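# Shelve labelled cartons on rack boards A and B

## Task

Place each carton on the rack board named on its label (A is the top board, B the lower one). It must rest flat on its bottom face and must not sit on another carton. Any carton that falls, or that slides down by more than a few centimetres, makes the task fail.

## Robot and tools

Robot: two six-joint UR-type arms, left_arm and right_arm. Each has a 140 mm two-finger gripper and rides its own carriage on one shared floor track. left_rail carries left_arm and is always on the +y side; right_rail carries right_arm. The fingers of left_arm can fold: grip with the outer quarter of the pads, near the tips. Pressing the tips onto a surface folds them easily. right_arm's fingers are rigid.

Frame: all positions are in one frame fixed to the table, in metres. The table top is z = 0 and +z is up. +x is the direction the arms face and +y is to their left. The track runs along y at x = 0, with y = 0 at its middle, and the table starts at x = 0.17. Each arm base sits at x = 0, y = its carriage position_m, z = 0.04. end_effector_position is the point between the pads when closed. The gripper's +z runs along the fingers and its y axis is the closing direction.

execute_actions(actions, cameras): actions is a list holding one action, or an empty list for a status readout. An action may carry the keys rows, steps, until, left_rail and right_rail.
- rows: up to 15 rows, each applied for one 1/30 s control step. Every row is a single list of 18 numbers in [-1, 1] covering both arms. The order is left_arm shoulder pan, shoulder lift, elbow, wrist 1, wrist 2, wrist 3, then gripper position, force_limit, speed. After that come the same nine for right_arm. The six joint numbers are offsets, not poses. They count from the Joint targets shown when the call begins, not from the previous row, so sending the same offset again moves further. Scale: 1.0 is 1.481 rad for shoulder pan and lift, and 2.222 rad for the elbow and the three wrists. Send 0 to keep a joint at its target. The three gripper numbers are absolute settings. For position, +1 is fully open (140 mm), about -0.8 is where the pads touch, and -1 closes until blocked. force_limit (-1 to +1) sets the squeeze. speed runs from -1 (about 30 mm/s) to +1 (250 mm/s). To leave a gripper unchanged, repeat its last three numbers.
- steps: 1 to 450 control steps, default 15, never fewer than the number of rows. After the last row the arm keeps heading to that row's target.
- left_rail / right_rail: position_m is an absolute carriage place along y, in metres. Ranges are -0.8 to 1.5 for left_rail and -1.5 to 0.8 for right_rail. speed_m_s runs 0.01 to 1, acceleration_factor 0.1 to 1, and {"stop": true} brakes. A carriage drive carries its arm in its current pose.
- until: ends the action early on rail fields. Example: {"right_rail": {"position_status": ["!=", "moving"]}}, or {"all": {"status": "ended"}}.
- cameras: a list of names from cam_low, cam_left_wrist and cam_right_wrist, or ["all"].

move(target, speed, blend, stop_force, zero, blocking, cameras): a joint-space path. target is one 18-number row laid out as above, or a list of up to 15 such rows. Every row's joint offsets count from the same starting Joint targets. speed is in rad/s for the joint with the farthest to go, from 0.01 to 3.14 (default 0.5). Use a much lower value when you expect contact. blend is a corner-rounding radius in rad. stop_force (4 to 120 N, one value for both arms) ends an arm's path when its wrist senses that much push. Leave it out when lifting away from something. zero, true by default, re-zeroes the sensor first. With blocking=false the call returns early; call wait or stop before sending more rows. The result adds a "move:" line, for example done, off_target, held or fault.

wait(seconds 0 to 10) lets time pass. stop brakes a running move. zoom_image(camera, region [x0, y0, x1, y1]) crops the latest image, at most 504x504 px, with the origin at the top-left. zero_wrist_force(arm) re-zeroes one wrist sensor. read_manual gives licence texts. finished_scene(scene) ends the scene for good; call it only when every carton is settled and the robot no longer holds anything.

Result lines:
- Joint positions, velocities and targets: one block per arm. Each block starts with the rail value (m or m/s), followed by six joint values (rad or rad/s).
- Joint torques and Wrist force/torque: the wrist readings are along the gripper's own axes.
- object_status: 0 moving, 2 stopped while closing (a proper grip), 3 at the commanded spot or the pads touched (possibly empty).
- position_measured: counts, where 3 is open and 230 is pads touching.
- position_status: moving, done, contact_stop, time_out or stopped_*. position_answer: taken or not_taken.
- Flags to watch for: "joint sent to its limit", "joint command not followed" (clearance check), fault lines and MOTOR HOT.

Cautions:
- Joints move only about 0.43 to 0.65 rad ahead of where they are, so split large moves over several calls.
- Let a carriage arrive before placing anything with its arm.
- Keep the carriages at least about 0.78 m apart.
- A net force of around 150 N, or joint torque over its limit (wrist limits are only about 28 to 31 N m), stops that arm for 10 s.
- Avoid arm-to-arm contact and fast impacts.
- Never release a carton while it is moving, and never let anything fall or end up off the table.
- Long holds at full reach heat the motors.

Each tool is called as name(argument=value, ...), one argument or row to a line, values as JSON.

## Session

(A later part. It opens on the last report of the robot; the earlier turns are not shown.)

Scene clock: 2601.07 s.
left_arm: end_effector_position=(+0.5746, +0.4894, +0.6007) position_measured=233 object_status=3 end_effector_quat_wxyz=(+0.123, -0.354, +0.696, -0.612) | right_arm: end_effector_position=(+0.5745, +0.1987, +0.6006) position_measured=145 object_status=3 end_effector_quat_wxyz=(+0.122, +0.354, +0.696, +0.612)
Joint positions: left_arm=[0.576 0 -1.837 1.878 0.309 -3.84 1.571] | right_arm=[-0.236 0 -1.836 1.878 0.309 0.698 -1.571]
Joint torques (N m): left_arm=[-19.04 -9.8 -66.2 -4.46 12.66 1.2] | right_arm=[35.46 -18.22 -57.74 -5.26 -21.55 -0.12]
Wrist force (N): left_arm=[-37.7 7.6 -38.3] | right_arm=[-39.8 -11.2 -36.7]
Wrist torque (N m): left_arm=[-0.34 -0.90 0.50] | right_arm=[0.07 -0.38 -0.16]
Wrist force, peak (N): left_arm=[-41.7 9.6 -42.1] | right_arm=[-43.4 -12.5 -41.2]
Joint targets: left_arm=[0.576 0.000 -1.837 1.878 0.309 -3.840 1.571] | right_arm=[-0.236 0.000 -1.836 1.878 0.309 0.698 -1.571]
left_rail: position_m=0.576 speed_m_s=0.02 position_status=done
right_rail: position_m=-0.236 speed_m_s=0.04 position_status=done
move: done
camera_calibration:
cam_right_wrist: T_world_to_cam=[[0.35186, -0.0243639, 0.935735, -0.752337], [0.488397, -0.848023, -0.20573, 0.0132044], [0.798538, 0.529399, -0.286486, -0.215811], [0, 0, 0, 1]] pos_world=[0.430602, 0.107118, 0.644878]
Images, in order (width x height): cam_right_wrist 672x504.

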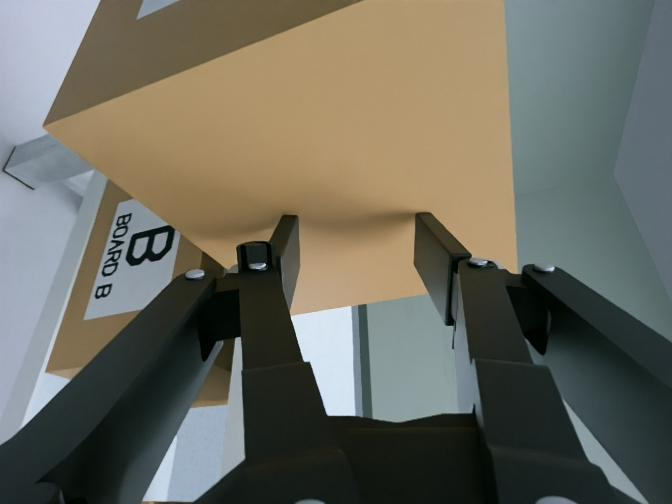

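move(
  target=[
    [0, 0.05719, -0.029053, -0.009066, 0, 0, -1, 1, 0, 0, 0.05719, -0.029053, -0.009066, 0, 0, -0.13, 1, 0],
    [0, 0.113382, -0.06091, -0.014661, 0, 0, -1, 1, 0, 0, 0.113382, -0.06091, -0.014661, 0, 0, -0.13, 1, 0],
    [0, 0.163308, -0.092009, -0.016838, 0, 0, -1, 1, 0, 0, 0.163308, -0.092009, -0.016838, 0, 0, -0.13, 1, 0],
  ],
  speed=[0.15, 0.15, 0.1],
  blend=[0.02, 0.02, 0],
  cameras=["cam_left_wrist", "cam_right_wrist"],
)

Scene clock: 2615.70 s.
left_arm: end_effector_position=(+0.7197, +0.4894, +0.6006) position_measured=233 object_status=3 end_effector_quat_wxyz=(+0.123, -0.354, +0.696, -0.612) | right_arm: end_effector_position=(+0.7195, +0.1987, +0.6005) position_measured=145 object_status=3 end_effector_quat_wxyz=(+0.122, +0.354, +0.696, +0.612)
Joint positions: left_arm=[0.576 0 -1.595 1.674 0.271 -3.84 1.571] | right_arm=[-0.236 0 -1.595 1.673 0.272 0.698 -1.571]
Joint torques (N m): left_arm=[-30.03 -33.56 -65.94 -4.35 8.39 1.07] | right_arm=[35.43 -38.75 -53.78 -5.4 -16.27 -0.44]
Wrist force (N): left_arm=[-34.5 8.5 -34.7] | right_arm=[-36.8 -10.9 -33.3]
Wrist torque (N m): left_arm=[-0.30 -0.77 0.51] | right_arm=[0.02 -0.29 -0.09]
Wrist force, peak (N): left_arm=[-37.1 8.5 -39.5] | right_arm=[-39.0 -12.0 -38.0]
Joint targets: left_arm=[0.576 0.000 -1.595 1.673 0.271 -3.840 1.571] | right_arm=[-0.236 0.000 -1.594 1.673 0.272 0.698 -1.571]
left_rail: position_m=0.576 speed_m_s=0.02 position_status=done
right_rail: position_m=-0.236 speed_m_s=0.04 position_status=done
move: done
camera_calibration:
cam_left_wrist: T_world_to_cam=[[-0.351937, 0.0154671, -0.935896, 0.816832], [0.475899, 0.863945, -0.16468, -0.670219], [0.806015, -0.503349, -0.311415, 0.0361509], [0, 0, 0, 1]] pos_world=[0.577292, 0.584595, 0.665356]
cam_right_wrist: T_world_to_cam=[[0.35186, -0.0243639, 0.935735, -0.803263], [0.488397, -0.848023, -0.20573, -0.0576337], [0.798538, 0.529399, -0.286486, -0.331628], [0, 0, 0, 1]] pos_world=[0.575602, 0.107118, 0.644778]
Images, in order (width x height): cam_left_wrist 672x504, cam_right_wrist 672x504.

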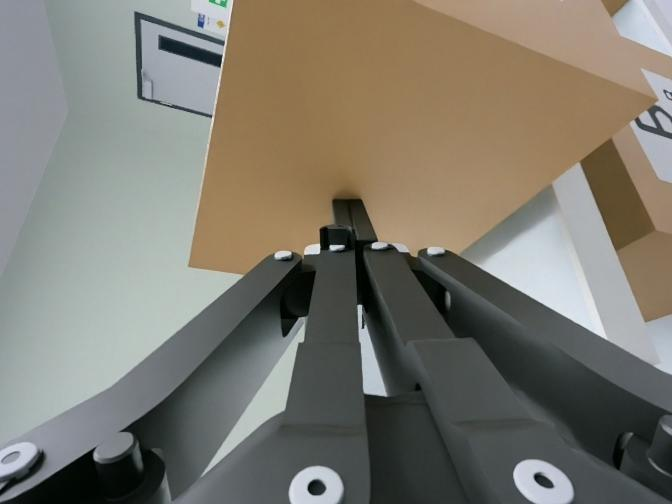

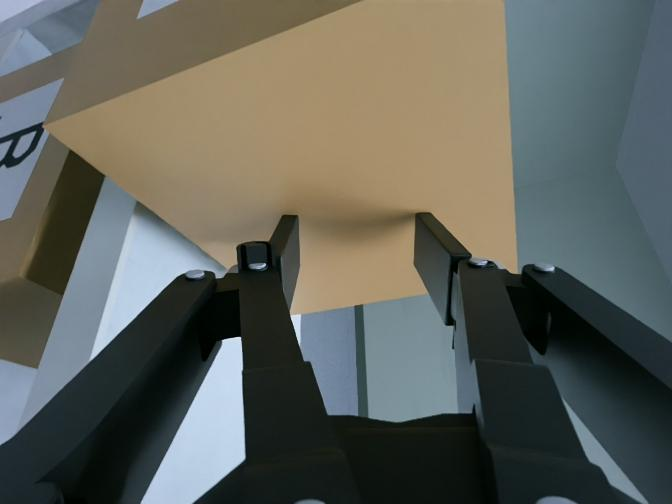

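move(
  target=[0, 0.001812, 0.012271, -0.013479, 0, 0, -1, 1, 0, 0, 0.001812, 0.012271, -0.013479, 0, 0, -0.13, 1, 0],
  speed=0.045,
  cameras=[],
)

move(
  target=[0, 0.00032, 0.002166, -0.002379, 0, 0, -1, 1, 0, 0, 0.00032, 0.002166, -0.002379, 0, 0, -0.13, 1, 0],
  speed=0.02,
  cameras=[],
)

move(
  target=[0, 0.000213, 0.001444, -0.001586, 0, 0, -1, 1, 0, 0, 0.000213, 0.001444, -0.001586, 0, 0, -0.13, 1, 0],
  speed=0.02,
  cameras=[],
)

Scene clock: 2629.63 s.
left_arm: end_effector_position=(+0.7198, +0.4894, +0.5837) position_measured=233 object_status=3 end_effector_quat_wxyz=(+0.123, -0.354, +0.696, -0.612) | right_arm: end_effector_position=(+0.7197, +0.1987, +0.5836) position_measured=145 object_status=3 end_effector_quat_wxyz=(+0.122, +0.354, +0.696, +0.612)
Joint positions: left_arm=[0.576 0 -1.592 1.7 0.241 -3.84 1.571] | right_arm=[-0.236 0 -1.592 1.7 0.242 0.698 -1.571]
Joint torques (N m): left_arm=[-35.51 -33.56 -44.45 -4.57 6.8 1.16] | right_arm=[34.56 -39.93 -39.12 -5.32 -12.36 -0.19]
Wrist force (N): left_arm=[-34.7 8.4 -34.5] | right_arm=[-36.7 -10.7 -32.9]
Wrist torque (N m): left_arm=[-0.29 -0.75 0.51] | right_arm=[0.02 -0.31 -0.10]
Wrist force, peak (N): left_arm=[-34.8 7.9 -34.7] | right_arm=[-37.3 -11.5 -33.3]
Joint targets: left_arm=[0.576 0.000 -1.592 1.701 0.241 -3.840 1.571] | right_arm=[-0.236 0.000 -1.592 1.700 0.242 0.698 -1.571]
left_rail: position_m=0.576 speed_m_s=0.02 position_status=done
right_rail: position_m=-0.236 speed_m_s=0.04 position_status=done
move: done
No camera images: "cameras" was empty.

Scene clock: 2630.33 s.
left_arm: end_effector_position=(+0.7198, +0.4894, +0.5807) position_measured=233 object_status=3 end_effector_quat_wxyz=(+0.123, -0.354, +0.696, -0.612) | right_arm: end_effector_position=(+0.7196, +0.1987, +0.5806) position_measured=145 object_status=3 end_effector_quat_wxyz=(+0.122, +0.354, +0.696, +0.612)
Joint positions: left_arm=[0.576 0 -1.592 1.705 0.236 -3.84 1.571] | right_arm=[-0.236 0 -1.591 1.705 0.237 0.698 -1.571]
Joint torques (N m): left_arm=[-39.74 -31.16 -44.15 -4.63 6.81 1.24] | right_arm=[34.94 -39.27 -41.23 -6.1 -11.78 -0.33]
Wrist force (N): left_arm=[-34.8 8.7 -34.4] | right_arm=[-36.6 -10.8 -33.2]
Wrist torque (N m): left_arm=[-0.32 -0.73 0.51] | right_arm=[0.08 -0.35 -0.11]
Wrist force, peak (N): left_arm=[-34.9 8.0 -34.5] | right_arm=[-37.0 -11.2 -33.2]
Joint targets: left_arm=[0.576 0.000 -1.592 1.705 0.236 -3.840 1.571] | right_arm=[-0.236 0.000 -1.591 1.705 0.237 0.698 -1.571]
left_rail: position_m=0.576 speed_m_s=0.02 position_status=done
right_rail: position_m=-0.236 speed_m_s=0.04 position_status=done
move: done
No camera images: "cameras" was empty.

Scene clock: 2631.03 s.
left_arm: end_effector_position=(+0.7197, +0.4894, +0.5787) position_measured=233 object_status=3 end_effector_quat_wxyz=(+0.123, -0.354, +0.696, -0.612) | right_arm: end_effector_position=(+0.7196, +0.1987, +0.5786) position_measured=145 object_status=3 end_effector_quat_wxyz=(+0.122, +0.354, +0.696, +0.612)
Joint positions: left_arm=[0.576 0 -1.591 1.709 0.232 -3.84 1.571] | right_arm=[-0.236 0 -1.591 1.708 0.233 0.698 -1.571]
Joint torques (N m): left_arm=[-39.45 -32.68 -45.13 -4.69 6.8 1.08] | right_arm=[33.49 -38.89 -38.07 -5.16 -11.11 -0.13]
Wrist force (N): left_arm=[-34.9 8.2 -34.8] | right_arm=[-36.3 -9.3 -33.1]
Wrist torque (N m): left_arm=[-0.23 -0.75 0.50] | right_arm=[0.05 -0.30 -0.09]
Wrist force, peak (N): left_arm=[-34.9 8.6 -34.7] | right_arm=[-36.9 -11.4 -33.0]
Joint targets: left_arm=[0.576 0.000 -1.591 1.709 0.232 -3.840 1.571] | right_arm=[-0.236 0.000 -1.591 1.708 0.233 0.698 -1.571]
left_rail: position_m=0.576 speed_m_s=0.02 position_status=done
right_rail: position_m=-0.236 speed_m_s=0.04 position_status=done
move: done
No camera images: "cameras" was empty.

move(
  target=[0, 0.00016, 0.001083, -0.00119, 0, 0, -1, 1, 0, 0, 0.00016, 0.001083, -0.00119, 0, 0, -0.13, 1, 0],
  speed=0.02,
  cameras=[],
)

move(
  target=[0, 0.00016, 0.001083, -0.00119, 0, 0, -1, 1, 0, 0, 0.00016, 0.001083, -0.00119, 0, 0, -0.13, 1, 0],
  speed=0.02,
  cameras=[],
)

Scene clock: 2637.37 s.
left_arm: end_effector_position=(+0.7197, +0.4894, +0.5773) position_measured=233 object_status=3 end_effector_quat_wxyz=(+0.123, -0.354, +0.696, -0.612) | right_arm: end_effector_position=(+0.7196, +0.1987, +0.5771) position_measured=145 object_status=3 end_effector_quat_wxyz=(+0.122, +0.354, +0.696, +0.612)
Joint positions: left_arm=[0.576 0 -1.591 1.711 0.23 -3.84 1.571] | right_arm=[-0.236 0 -1.591 1.711 0.23 0.698 -1.571]
Joint torques (N m): left_arm=[-44.99 -24.61 -36.45 -1.94 7.13 0.88] | right_arm=[33.89 -26.11 -27.82 -1.73 -7.73 -0.27]
Wrist force (N): left_arm=[-37.1 -1.6 -38.1] | right_arm=[-32.4 6.5 -37.7]
Wrist torque (N m): left_arm=[-0.05 -0.77 0.36] | right_arm=[0.11 -0.17 0.38]
Wrist force, peak (N): left_arm=[-37.4 0.1 -38.7] | right_arm=[-36.3 -9.3 -33.6]
Joint targets: left_arm=[0.576 0.000 -1.591 1.711 0.230 -3.840 1.571] | right_arm=[-0.236 0.000 -1.591 1.711 0.230 0.698 -1.571]
left_rail: position_m=0.576 speed_m_s=0.02 position_status=done
right_rail: position_m=-0.236 speed_m_s=0.04 position_status=done
move: done
No camera images: "cameras" was empty.

Scene clock: 2638.07 s.
left_arm: end_effector_position=(+0.7197, +0.4894, +0.5757) position_measured=233 object_status=3 end_effector_quat_wxyz=(+0.123, -0.354, +0.696, -0.612) | right_arm: end_effector_position=(+0.7195, +0.1987, +0.5756) position_measured=145 object_status=3 end_effector_quat_wxyz=(+0.122, +0.354, +0.696, +0.612)
Joint positions: left_arm=[0.576 0 -1.591 1.713 0.227 -3.84 1.571] | right_arm=[-0.236 0 -1.59 1.713 0.228 0.698 -1.571]
Joint torques (N m): left_arm=[-48.45 -20.63 -33.07 -1.16 7.23 0.94] | right_arm=[35.85 -21.47 -24.3 -1.45 -7 -0.28]
Wrist force (N): left_arm=[-35.2 -6.2 -40.9] | right_arm=[-31.4 12.0 -42.1]
Wrist torque (N m): left_arm=[0.05 -0.68 0.30] | right_arm=[0.39 -0.04 0.84]
Wrist force, peak (N): left_arm=[-35.2 -6.0 -41.0] | right_arm=[-31.4 11.3 -42.7]
Joint targets: left_arm=[0.576 0.000 -1.591 1.713 0.227 -3.840 1.571] | right_arm=[-0.236 0.000 -1.590 1.713 0.228 0.698 -1.571]
left_rail: position_m=0.576 speed_m_s=0.02 position_status=done
right_rail: position_m=-0.236 speed_m_s=0.04 position_status=done
move: done
No camera images: "cameras" was empty.

execute_actions(
  actions=[
    {"left_rail": {"position_m": 0.588, "speed_m_s": 0.03}, "right_rail": {"position_m": -0.2430, "speed_m_s": 0.025}, "steps": 60, "until": {"all": {"status": "ended"}}},
  ],
  cameras=["cam_left_wrist", "cam_right_wrist"],
)

Scene clock: 2648.80 s.
left_arm: end_effector_position=(+0.7196, +0.5012, +0.5756) position_measured=233 object_status=3 end_effector_quat_wxyz=(+0.123, -0.354, +0.696, -0.612) | right_arm: end_effector_position=(+0.7195, +0.1923, +0.5754) position_measured=145 object_status=3 end_effector_quat_wxyz=(+0.122, +0.354, +0.696, +0.612)
Joint positions: left_arm=[0.588 0 -1.591 1.713 0.227 -3.84 1.571] | right_arm=[-0.243 0 -1.59 1.713 0.228 0.698 -1.571]
Joint torques (N m): left_arm=[10.73 -32 -44.55 -1.01 -1.49 0.9] | right_arm=[-14.36 -48.49 -40.41 -2.07 -3.29 -0.51]
Wrist force (N): left_arm=[-0.8 1.2 0.3] | right_arm=[-0.2 -4.5 1.5]
Wrist torque (N m): left_arm=[-0.09 0.13 0.41] | right_arm=[-0.81 -0.20 0.09]
Wrist force, peak (N): left_arm=[-35.4 -5.0 -40.9] | right_arm=[-31.2 11.9 -42.9]
Joint targets: left_arm=[0.588 0.000 -1.591 1.713 0.227 -3.840 1.571] | right_arm=[-0.243 0.000 -1.590 1.713 0.228 0.698 -1.571]
Tool commands: left_gripper/position=-1.0 left_gripper/force_limit=+1.0 left_gripper/speed=+0.0 right_gripper/position=-0.13 right_gripper/force_limit=+1.0 right_gripper/speed=+0.0
left_rail: position_m=0.588 speed_m_s=0.03 position_status=done
right_rail: position_m=-0.243 speed_m_s=0.02 position_status=done
camera_calibration:
cam_left_wrist: T_world_to_cam=[[-0.351993, 0.0155452, -0.935873, 0.793224], [0.475969, 0.863909, -0.164668, -0.684558], [0.805949, -0.503409, -0.311489, 0.034426], [0, 0, 0, 1]] pos_world=[0.577292, 0.596395, 0.640356]
cam_right_wrist: T_world_to_cam=[[0.351948, -0.0242649, 0.935705, -0.780066], [0.4885, -0.847964, -0.205729, -0.068269], [0.798436, 0.529498, -0.286585, -0.335292], [0, 0, 0, 1]] pos_world=[0.575601, 0.100719, 0.619777]
Images, in order (width x height): cam_left_wrist 672x504, cam_right_wrist 672x504.

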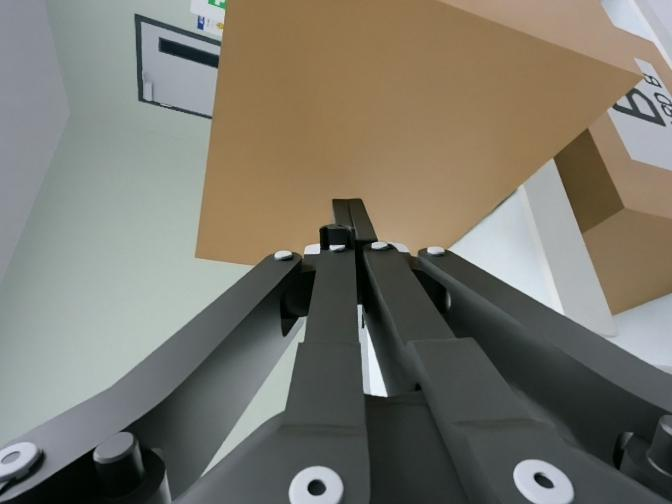

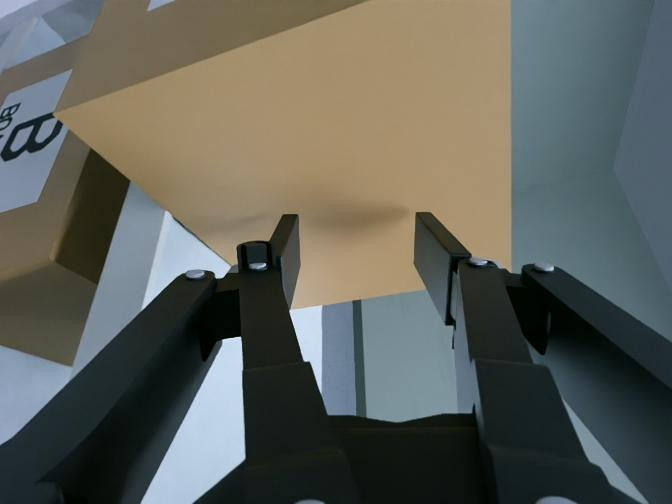

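execute_actions(
  actions=[
    {"right_rail": {"position_m": -0.2450, "speed_m_s": 0.03}, "steps": 20, "until": {"right_rail": {"position_status": ["!=", "moving"]}}},
  ],
  cameras=[],
)

move(
  target=[
    [0, -0.049866, 0.031439, 0.001797, 0, 0, -1, 1, 0, 0, -0.049866, 0.031439, 0.001797, 0, 0, -0.13, 1, 0],
    [0, -0.106367, 0.063602, 0.007293, 0, 0, -1, 1, 0, 0, -0.106367, 0.063602, 0.007293, 0, 0, -0.13, 1, 0],
    [0, -0.1641, 0.093028, 0.016347, 0, 0, -1, 1, 0, 0, -0.1641, 0.093028, 0.016347, 0, 0, -0.13, 1, 0],
  ],
  speed=[0.1, 0.2, 0.2],
  blend=[0.01, 0.02, 0],
  cameras=["cam_left_wrist"],
)

Scene clock: 2679.23 s.
left_arm: end_effector_position=(+0.7197, +0.5012, +0.5756) position_measured=233 object_status=3 end_effector_quat_wxyz=(+0.123, -0.354, +0.696, -0.612) | right_arm: end_effector_position=(+0.7195, +0.1901, +0.5755) position_measured=145 object_status=3 end_effector_quat_wxyz=(+0.122, +0.354, +0.696, +0.612)
Joint positions: left_arm=[0.588 0 -1.591 1.713 0.227 -3.84 1.571] | right_arm=[-0.245 0 -1.59 1.713 0.228 0.698 -1.571]
Joint torques (N m): left_arm=[11.71 -48.96 -53.56 -1.07 -1.52 0.96] | right_arm=[-13 -56.58 -45.9 -1.88 0.9 -0.57]
Wrist force (N): left_arm=[-0.7 1.0 0.4] | right_arm=[-0.3 -4.2 1.3]
Wrist torque (N m): left_arm=[-0.14 0.11 0.41] | right_arm=[-0.77 -0.17 0.09]
Wrist force, peak (N): left_arm=[-1.1 1.6 0.3] | right_arm=[-0.2 -4.7 1.2]
Joint targets: left_arm=[0.588 0.000 -1.591 1.713 0.227 -3.840 1.571] | right_arm=[-0.245 0.000 -1.590 1.713 0.228 0.698 -1.571]
Tool commands: left_gripper/position=-1.0 left_gripper/force_limit=+1.0 left_gripper/speed=+0.0 right_gripper/position=-0.13 right_gripper/force_limit=+1.0 right_gripper/speed=+0.0
left_rail: position_m=0.588 speed_m_s=0.03 position_status=done
right_rail: position_m=-0.245 speed_m_s=0.03 position_status=done
No camera images: "cameras" was empty.

Scene clock: 2681.30 s.
left_arm: end_effector_position=(+0.5749, +0.5013, +0.5754) position_measured=233 object_status=3 end_effector_quat_wxyz=(+0.123, -0.354, +0.696, -0.612) | right_arm: end_effector_position=(+0.5747, +0.1901, +0.5753) position_measured=145 object_status=3 end_effector_quat_wxyz=(+0.122, +0.354, +0.696, +0.612) end_effector_velocity=(-0.001, +0.000, -0.001) end_effector_angular_velocity=(+0.001, +0.003, +0.000)
Joint positions: left_arm=[0.588 0 -1.834 1.92 0.263 -3.84 1.571] | right_arm=[-0.245 0 -1.833 1.92 0.264 0.698 -1.571]
Joint velocities: left_arm=[within noise] | right_arm=[0.001 0 -0.001 0.002 0.001 -0.001 0.002]
Joint torques (N m): left_arm=[9.24 -46.63 -38.76 2.27 -1.55 0.46] | right_arm=[-6.74 -33.18 -32.03 3 2.37 -0.35]
Wrist force (N): left_arm=[-0.7 1.1 0.5] | right_arm=[0.1 -4.3 1.1]
Wrist torque (N m): left_arm=[-0.10 0.11 0.41] | right_arm=[-0.77 -0.25 0.09]
Wrist force, peak (N): left_arm=[0.1 2.0 -0.5] | right_arm=[0.6 -5.1 0.8]
Joint targets: left_arm=[0.588 0.000 -1.834 1.920 0.263 -3.840 1.571] | right_arm=[-0.245 0.000 -1.834 1.920 0.264 0.698 -1.571]
left_rail: position_m=0.588 speed_m_s=0.03 position_status=done
right_rail: position_m=-0.245 speed_m_s=0.03 position_status=done
move: done
camera_calibration:
cam_left_wrist: T_world_to_cam=[[-0.351908, 0.0154496, -0.935907, 0.742051], [0.475861, 0.863968, -0.164665, -0.615726], [0.80605, -0.503309, -0.311389, 0.150787], [0, 0, 0, 1]] pos_world=[0.432592, 0.596395, 0.640056]
Images, in order (width x height): cam_left_wrist 672x504.

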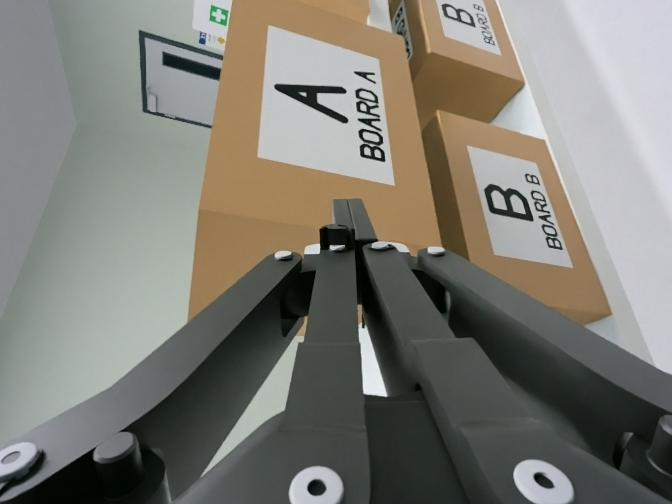

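execute_actions(
  actions=[
    {"right_rail": {"position_m": -0.375, "speed_m_s": 0.4}, "steps": 90, "until": {"right_rail": {"position_status": ["!=", "moving"]}}},
  ],
  cameras=[],
)

execute_actions(
  actions=[
    {"left_rail": {"position_m": 0.444, "speed_m_s": 0.25}, "steps": 90, "until": {"left_rail": {"position_status": ["!=", "moving"]}}},
  ],
  cameras=["cam_left_wrist"],
)

Scene clock: 2695.27 s.
left_arm: end_effector_position=(+0.5747, +0.5012, +0.5754) position_measured=233 object_status=3 end_effector_quat_wxyz=(+0.123, -0.354, +0.696, -0.612) | right_arm: end_effector_position=(+0.5746, +0.0602, +0.5753) position_measured=145 object_status=3 end_effector_quat_wxyz=(+0.122, +0.354, +0.696, +0.612) end_effector_velocity=(+0.000, +0.000, +0.000) end_effector_angular_velocity=(+0.000, +0.001, +0.000)
Joint positions: left_arm=[0.588 0 -1.834 1.92 0.263 -3.84 1.571] | right_arm=[-0.375 0 -1.834 1.92 0.264 0.698 -1.571]
Joint velocities: left_arm=[within noise] | right_arm=[-0.001 0.001 0.001 0 0 0.001 0.001]
Joint torques (N m): left_arm=[11.8 -46.11 -45.38 0.69 -1.36 0.52] | right_arm=[6.7 -34.93 -40.55 0.58 2.41 -0.69]
Wrist force (N): left_arm=[-0.9 1.0 0.3] | right_arm=[0.0 -4.3 1.4]
Wrist torque (N m): left_arm=[-0.13 0.16 0.41] | right_arm=[-0.76 -0.22 0.09]
Wrist force, peak (N): left_arm=[-1.0 1.4 0.8] | right_arm=[1.2 -4.1 2.8]
Joint targets: left_arm=[0.588 0.000 -1.834 1.920 0.263 -3.840 1.571] | right_arm=[-0.375 0.000 -1.834 1.920 0.264 0.698 -1.571]
Tool commands: left_gripper/position=-1.0 left_gripper/force_limit=+1.0 left_gripper/speed=+0.0 right_gripper/position=-0.13 right_gripper/force_limit=+1.0 right_gripper/speed=+0.0
left_rail: position_m=0.588 speed_m_s=0.03 position_status=done
right_rail: position_m=-0.375 speed_m_s=0.40 position_status=done
No camera images: "cameras" was empty.

Scene clock: 2696.73 s.
left_arm: end_effector_position=(+0.5747, +0.3573, +0.5754) position_measured=233 object_status=3 end_effector_quat_wxyz=(+0.123, -0.354, +0.696, -0.612) end_effector_velocity=(+0.000, +0.000, +0.001) end_effector_angular_velocity=(+0.001, -0.003, +0.000) | right_arm: end_effector_position=(+0.5746, +0.0602, +0.5753) position_measured=145 object_status=3 end_effector_quat_wxyz=(+0.122, +0.354, +0.696, +0.612)
Joint positions: left_arm=[0.444 0 -1.834 1.92 0.263 -3.84 1.571] | right_arm=[-0.375 0 -1.834 1.92 0.264 0.698 -1.571]
Joint velocities: left_arm=[-0.001 0.001 -0.001 -0.001 -0.001 0.001 0.001] | right_arm=[within noise]
Joint torques (N m): left_arm=[10.79 -41.63 -48.09 0.14 -1.72 0.56] | right_arm=[7.99 -34.77 -43.11 0 2.28 -0.62]
Wrist force (N): left_arm=[-0.9 1.3 0.3] | right_arm=[0.2 -4.4 1.3]
Wrist torque (N m): left_arm=[-0.07 0.15 0.41] | right_arm=[-0.76 -0.28 0.09]
Wrist force, peak (N): left_arm=[-1.6 1.1 -0.1] | right_arm=[0.1 -4.7 1.1]
Joint targets: left_arm=[0.444 0.000 -1.834 1.920 0.263 -3.840 1.571] | right_arm=[-0.375 0.000 -1.834 1.920 0.264 0.698 -1.571]
Tool commands: left_gripper/position=-1.0 left_gripper/force_limit=+1.0 left_gripper/speed=+0.0 right_gripper/position=-0.13 right_gripper/force_limit=+1.0 right_gripper/speed=+0.0
left_rail: position_m=0.444 speed_m_s=0.25 position_status=done
right_rail: position_m=-0.375 speed_m_s=0.40 position_status=done
camera_calibration:
cam_left_wrist: T_world_to_cam=[[-0.351908, 0.0154496, -0.935907, 0.744204], [0.475861, 0.863968, -0.164665, -0.491305], [0.80605, -0.503309, -0.311389, 0.0785217], [0, 0, 0, 1]] pos_world=[0.432392, 0.452495, 0.640056]
Images, in order (width x height): cam_left_wrist 672x504.

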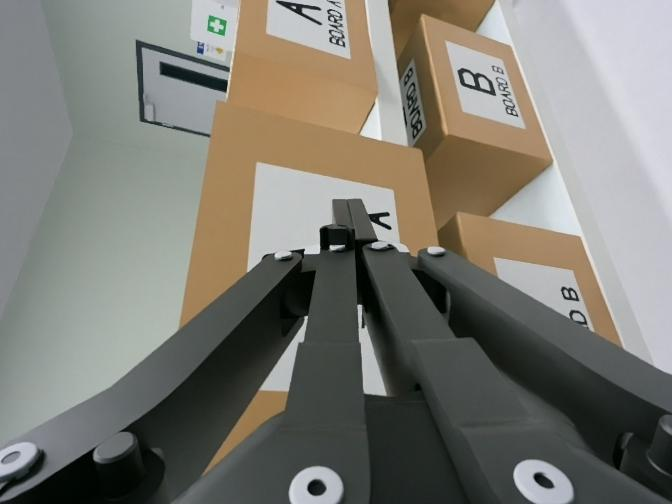

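move(
  target=[
    [0, 0.057732, -0.029426, -0.009053, 0, 0, -1, 1, 0, 0, 0, 0, 0, 0, 0, -0.13, 1, 0],
    [0, 0.114912, -0.061975, -0.014616, 0, 0, -1, 1, 0, 0, 0, 0, 0, 0, 0, -0.13, 1, 0],
  ],
  speed=[0.09, 0.08],
  blend=[0.01, 0],
  cameras=["cam_left_wrist"],
)

Scene clock: 2704.77 s.
left_arm: end_effector_position=(+0.6752, +0.3572, +0.5753) position_measured=233 object_status=3 end_effector_quat_wxyz=(+0.123, -0.354, +0.696, -0.612) | right_arm: end_effector_position=(+0.5746, +0.0602, +0.5753) position_measured=145 object_status=3 end_effector_quat_wxyz=(+0.122, +0.354, +0.696, +0.612)
Joint positions: left_arm=[0.444 0 -1.664 1.783 0.231 -3.84 1.571] | right_arm=[-0.375 0 -1.834 1.92 0.264 0.698 -1.571]
Joint torques (N m): left_arm=[8.15 -19.03 -61.31 -4.3 -0.92 0.65] | right_arm=[10.16 -33.75 -48.78 -2.15 2.41 -0.83]
Wrist force (N): left_arm=[2.2 3.7 -2.4] | right_arm=[0.3 -4.4 1.1]
Wrist torque (N m): left_arm=[-0.12 0.18 0.39] | right_arm=[-0.80 -0.29 0.09]
Wrist force, peak (N): left_arm=[2.6 2.4 -5.5] | right_arm=[0.2 -4.9 1.4]
Joint targets: left_arm=[0.444 0.000 -1.664 1.782 0.231 -3.840 1.571] | right_arm=[-0.375 0.000 -1.834 1.920 0.264 0.698 -1.571]
left_rail: position_m=0.444 speed_m_s=0.25 position_status=done
right_rail: position_m=-0.375 speed_m_s=0.40 position_status=done
move: done
camera_calibration:
cam_left_wrist: T_world_to_cam=[[-0.351908, 0.0154496, -0.935907, 0.779572], [0.475861, 0.863968, -0.164665, -0.539043], [0.80605, -0.503309, -0.311389, -0.00253669], [0, 0, 0, 1]] pos_world=[0.532892, 0.452395, 0.640056]
Images, in order (width x height): cam_left_wrist 672x504.

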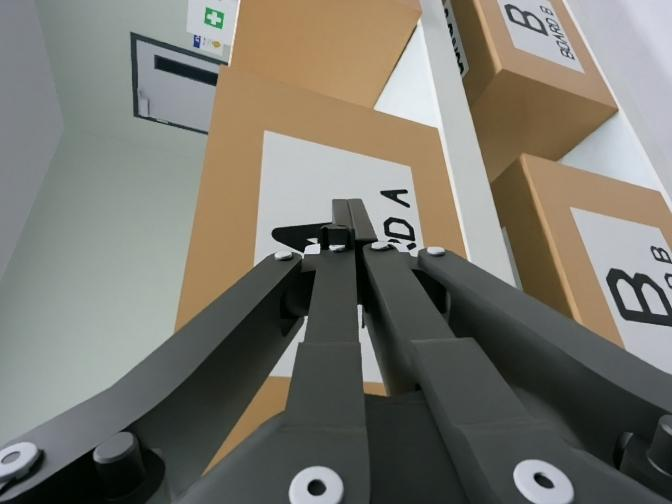

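move(
  target=[0, -0.114912, 0.061975, 0.014616, 0, 0, -1, 1, 0, 0, 0, 0, 0, 0, 0, -0.13, 1, 0],
  speed=0.2,
  cameras=["cam_low", "cam_left_wrist", "cam_right_wrist"],
)

Scene clock: 2709.73 s.
left_arm: end_effector_position=(+0.5749, +0.3572, +0.5754) position_measured=233 object_status=3 end_effector_quat_wxyz=(+0.123, -0.354, +0.696, -0.612) | right_arm: end_effector_position=(+0.5746, +0.0602, +0.5753) position_measured=145 object_status=3 end_effector_quat_wxyz=(+0.122, +0.354, +0.696, +0.612)
Joint positions: left_arm=[0.444 0 -1.834 1.92 0.263 -3.84 1.571] | right_arm=[-0.375 0 -1.834 1.92 0.264 0.698 -1.571]
Joint torques (N m): left_arm=[10.78 -44.98 -41.27 2.76 0.46 0.72] | right_arm=[8.6 -32.16 -47.86 -1.81 2.2 -0.76]
Wrist force (N): left_arm=[-0.8 1.1 0.3] | right_arm=[0.3 -4.1 1.4]
Wrist torque (N m): left_arm=[-0.10 0.12 0.41] | right_arm=[-0.71 -0.30 0.09]
Wrist force, peak (N): left_arm=[2.6 5.0 -2.4] | right_arm=[-0.1 -4.7 1.4]
Joint targets: left_arm=[0.444 0.000 -1.834 1.920 0.263 -3.840 1.571] | right_arm=[-0.375 0.000 -1.834 1.920 0.264 0.698 -1.571]
left_rail: position_m=0.444 speed_m_s=0.25 position_status=done
right_rail: position_m=-0.375 speed_m_s=0.40 position_status=done
move: done
camera_calibration:
cam_left_wrist: T_world_to_cam=[[-0.351908, 0.0154496, -0.935907, 0.744276], [0.475861, 0.863968, -0.164665, -0.491314], [0.80605, -0.503309, -0.311389, 0.0783102], [0, 0, 0, 1]] pos_world=[0.432592, 0.452395, 0.640056]
cam_right_wrist: T_world_to_cam=[[0.35186, -0.0243639, 0.935735, -0.732072], [0.488397, -0.848023, -0.20573, -0.109501], [0.798538, 0.529399, -0.286486, -0.149818], [0, 0, 0, 1]] pos_world=[0.430702, -0.031382, 0.619578]

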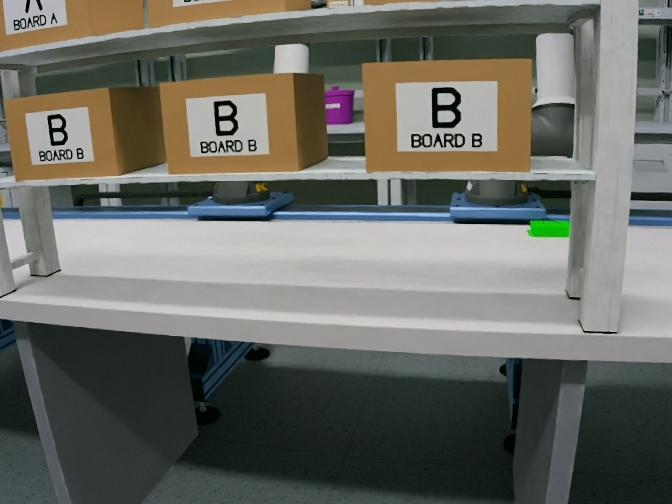

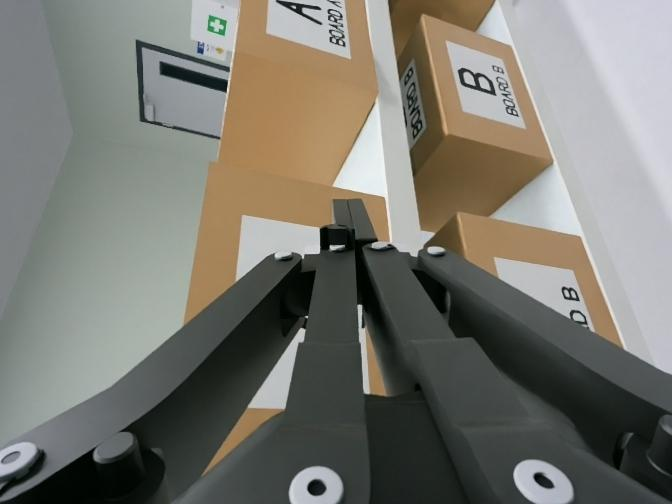

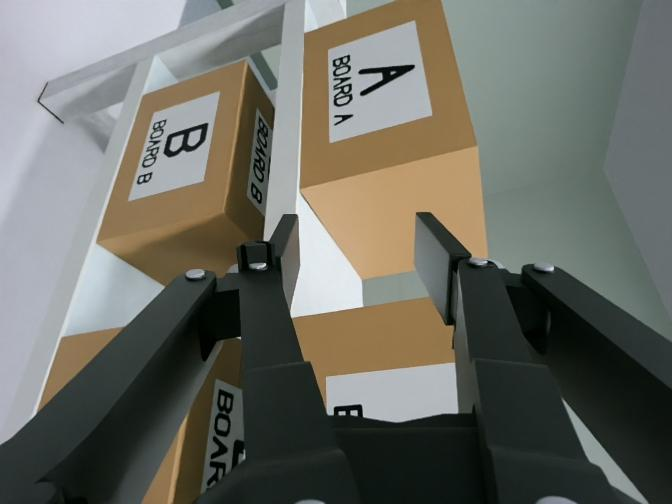

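finished_scene(
  scene=2,
)

The scene is finished: the task was done.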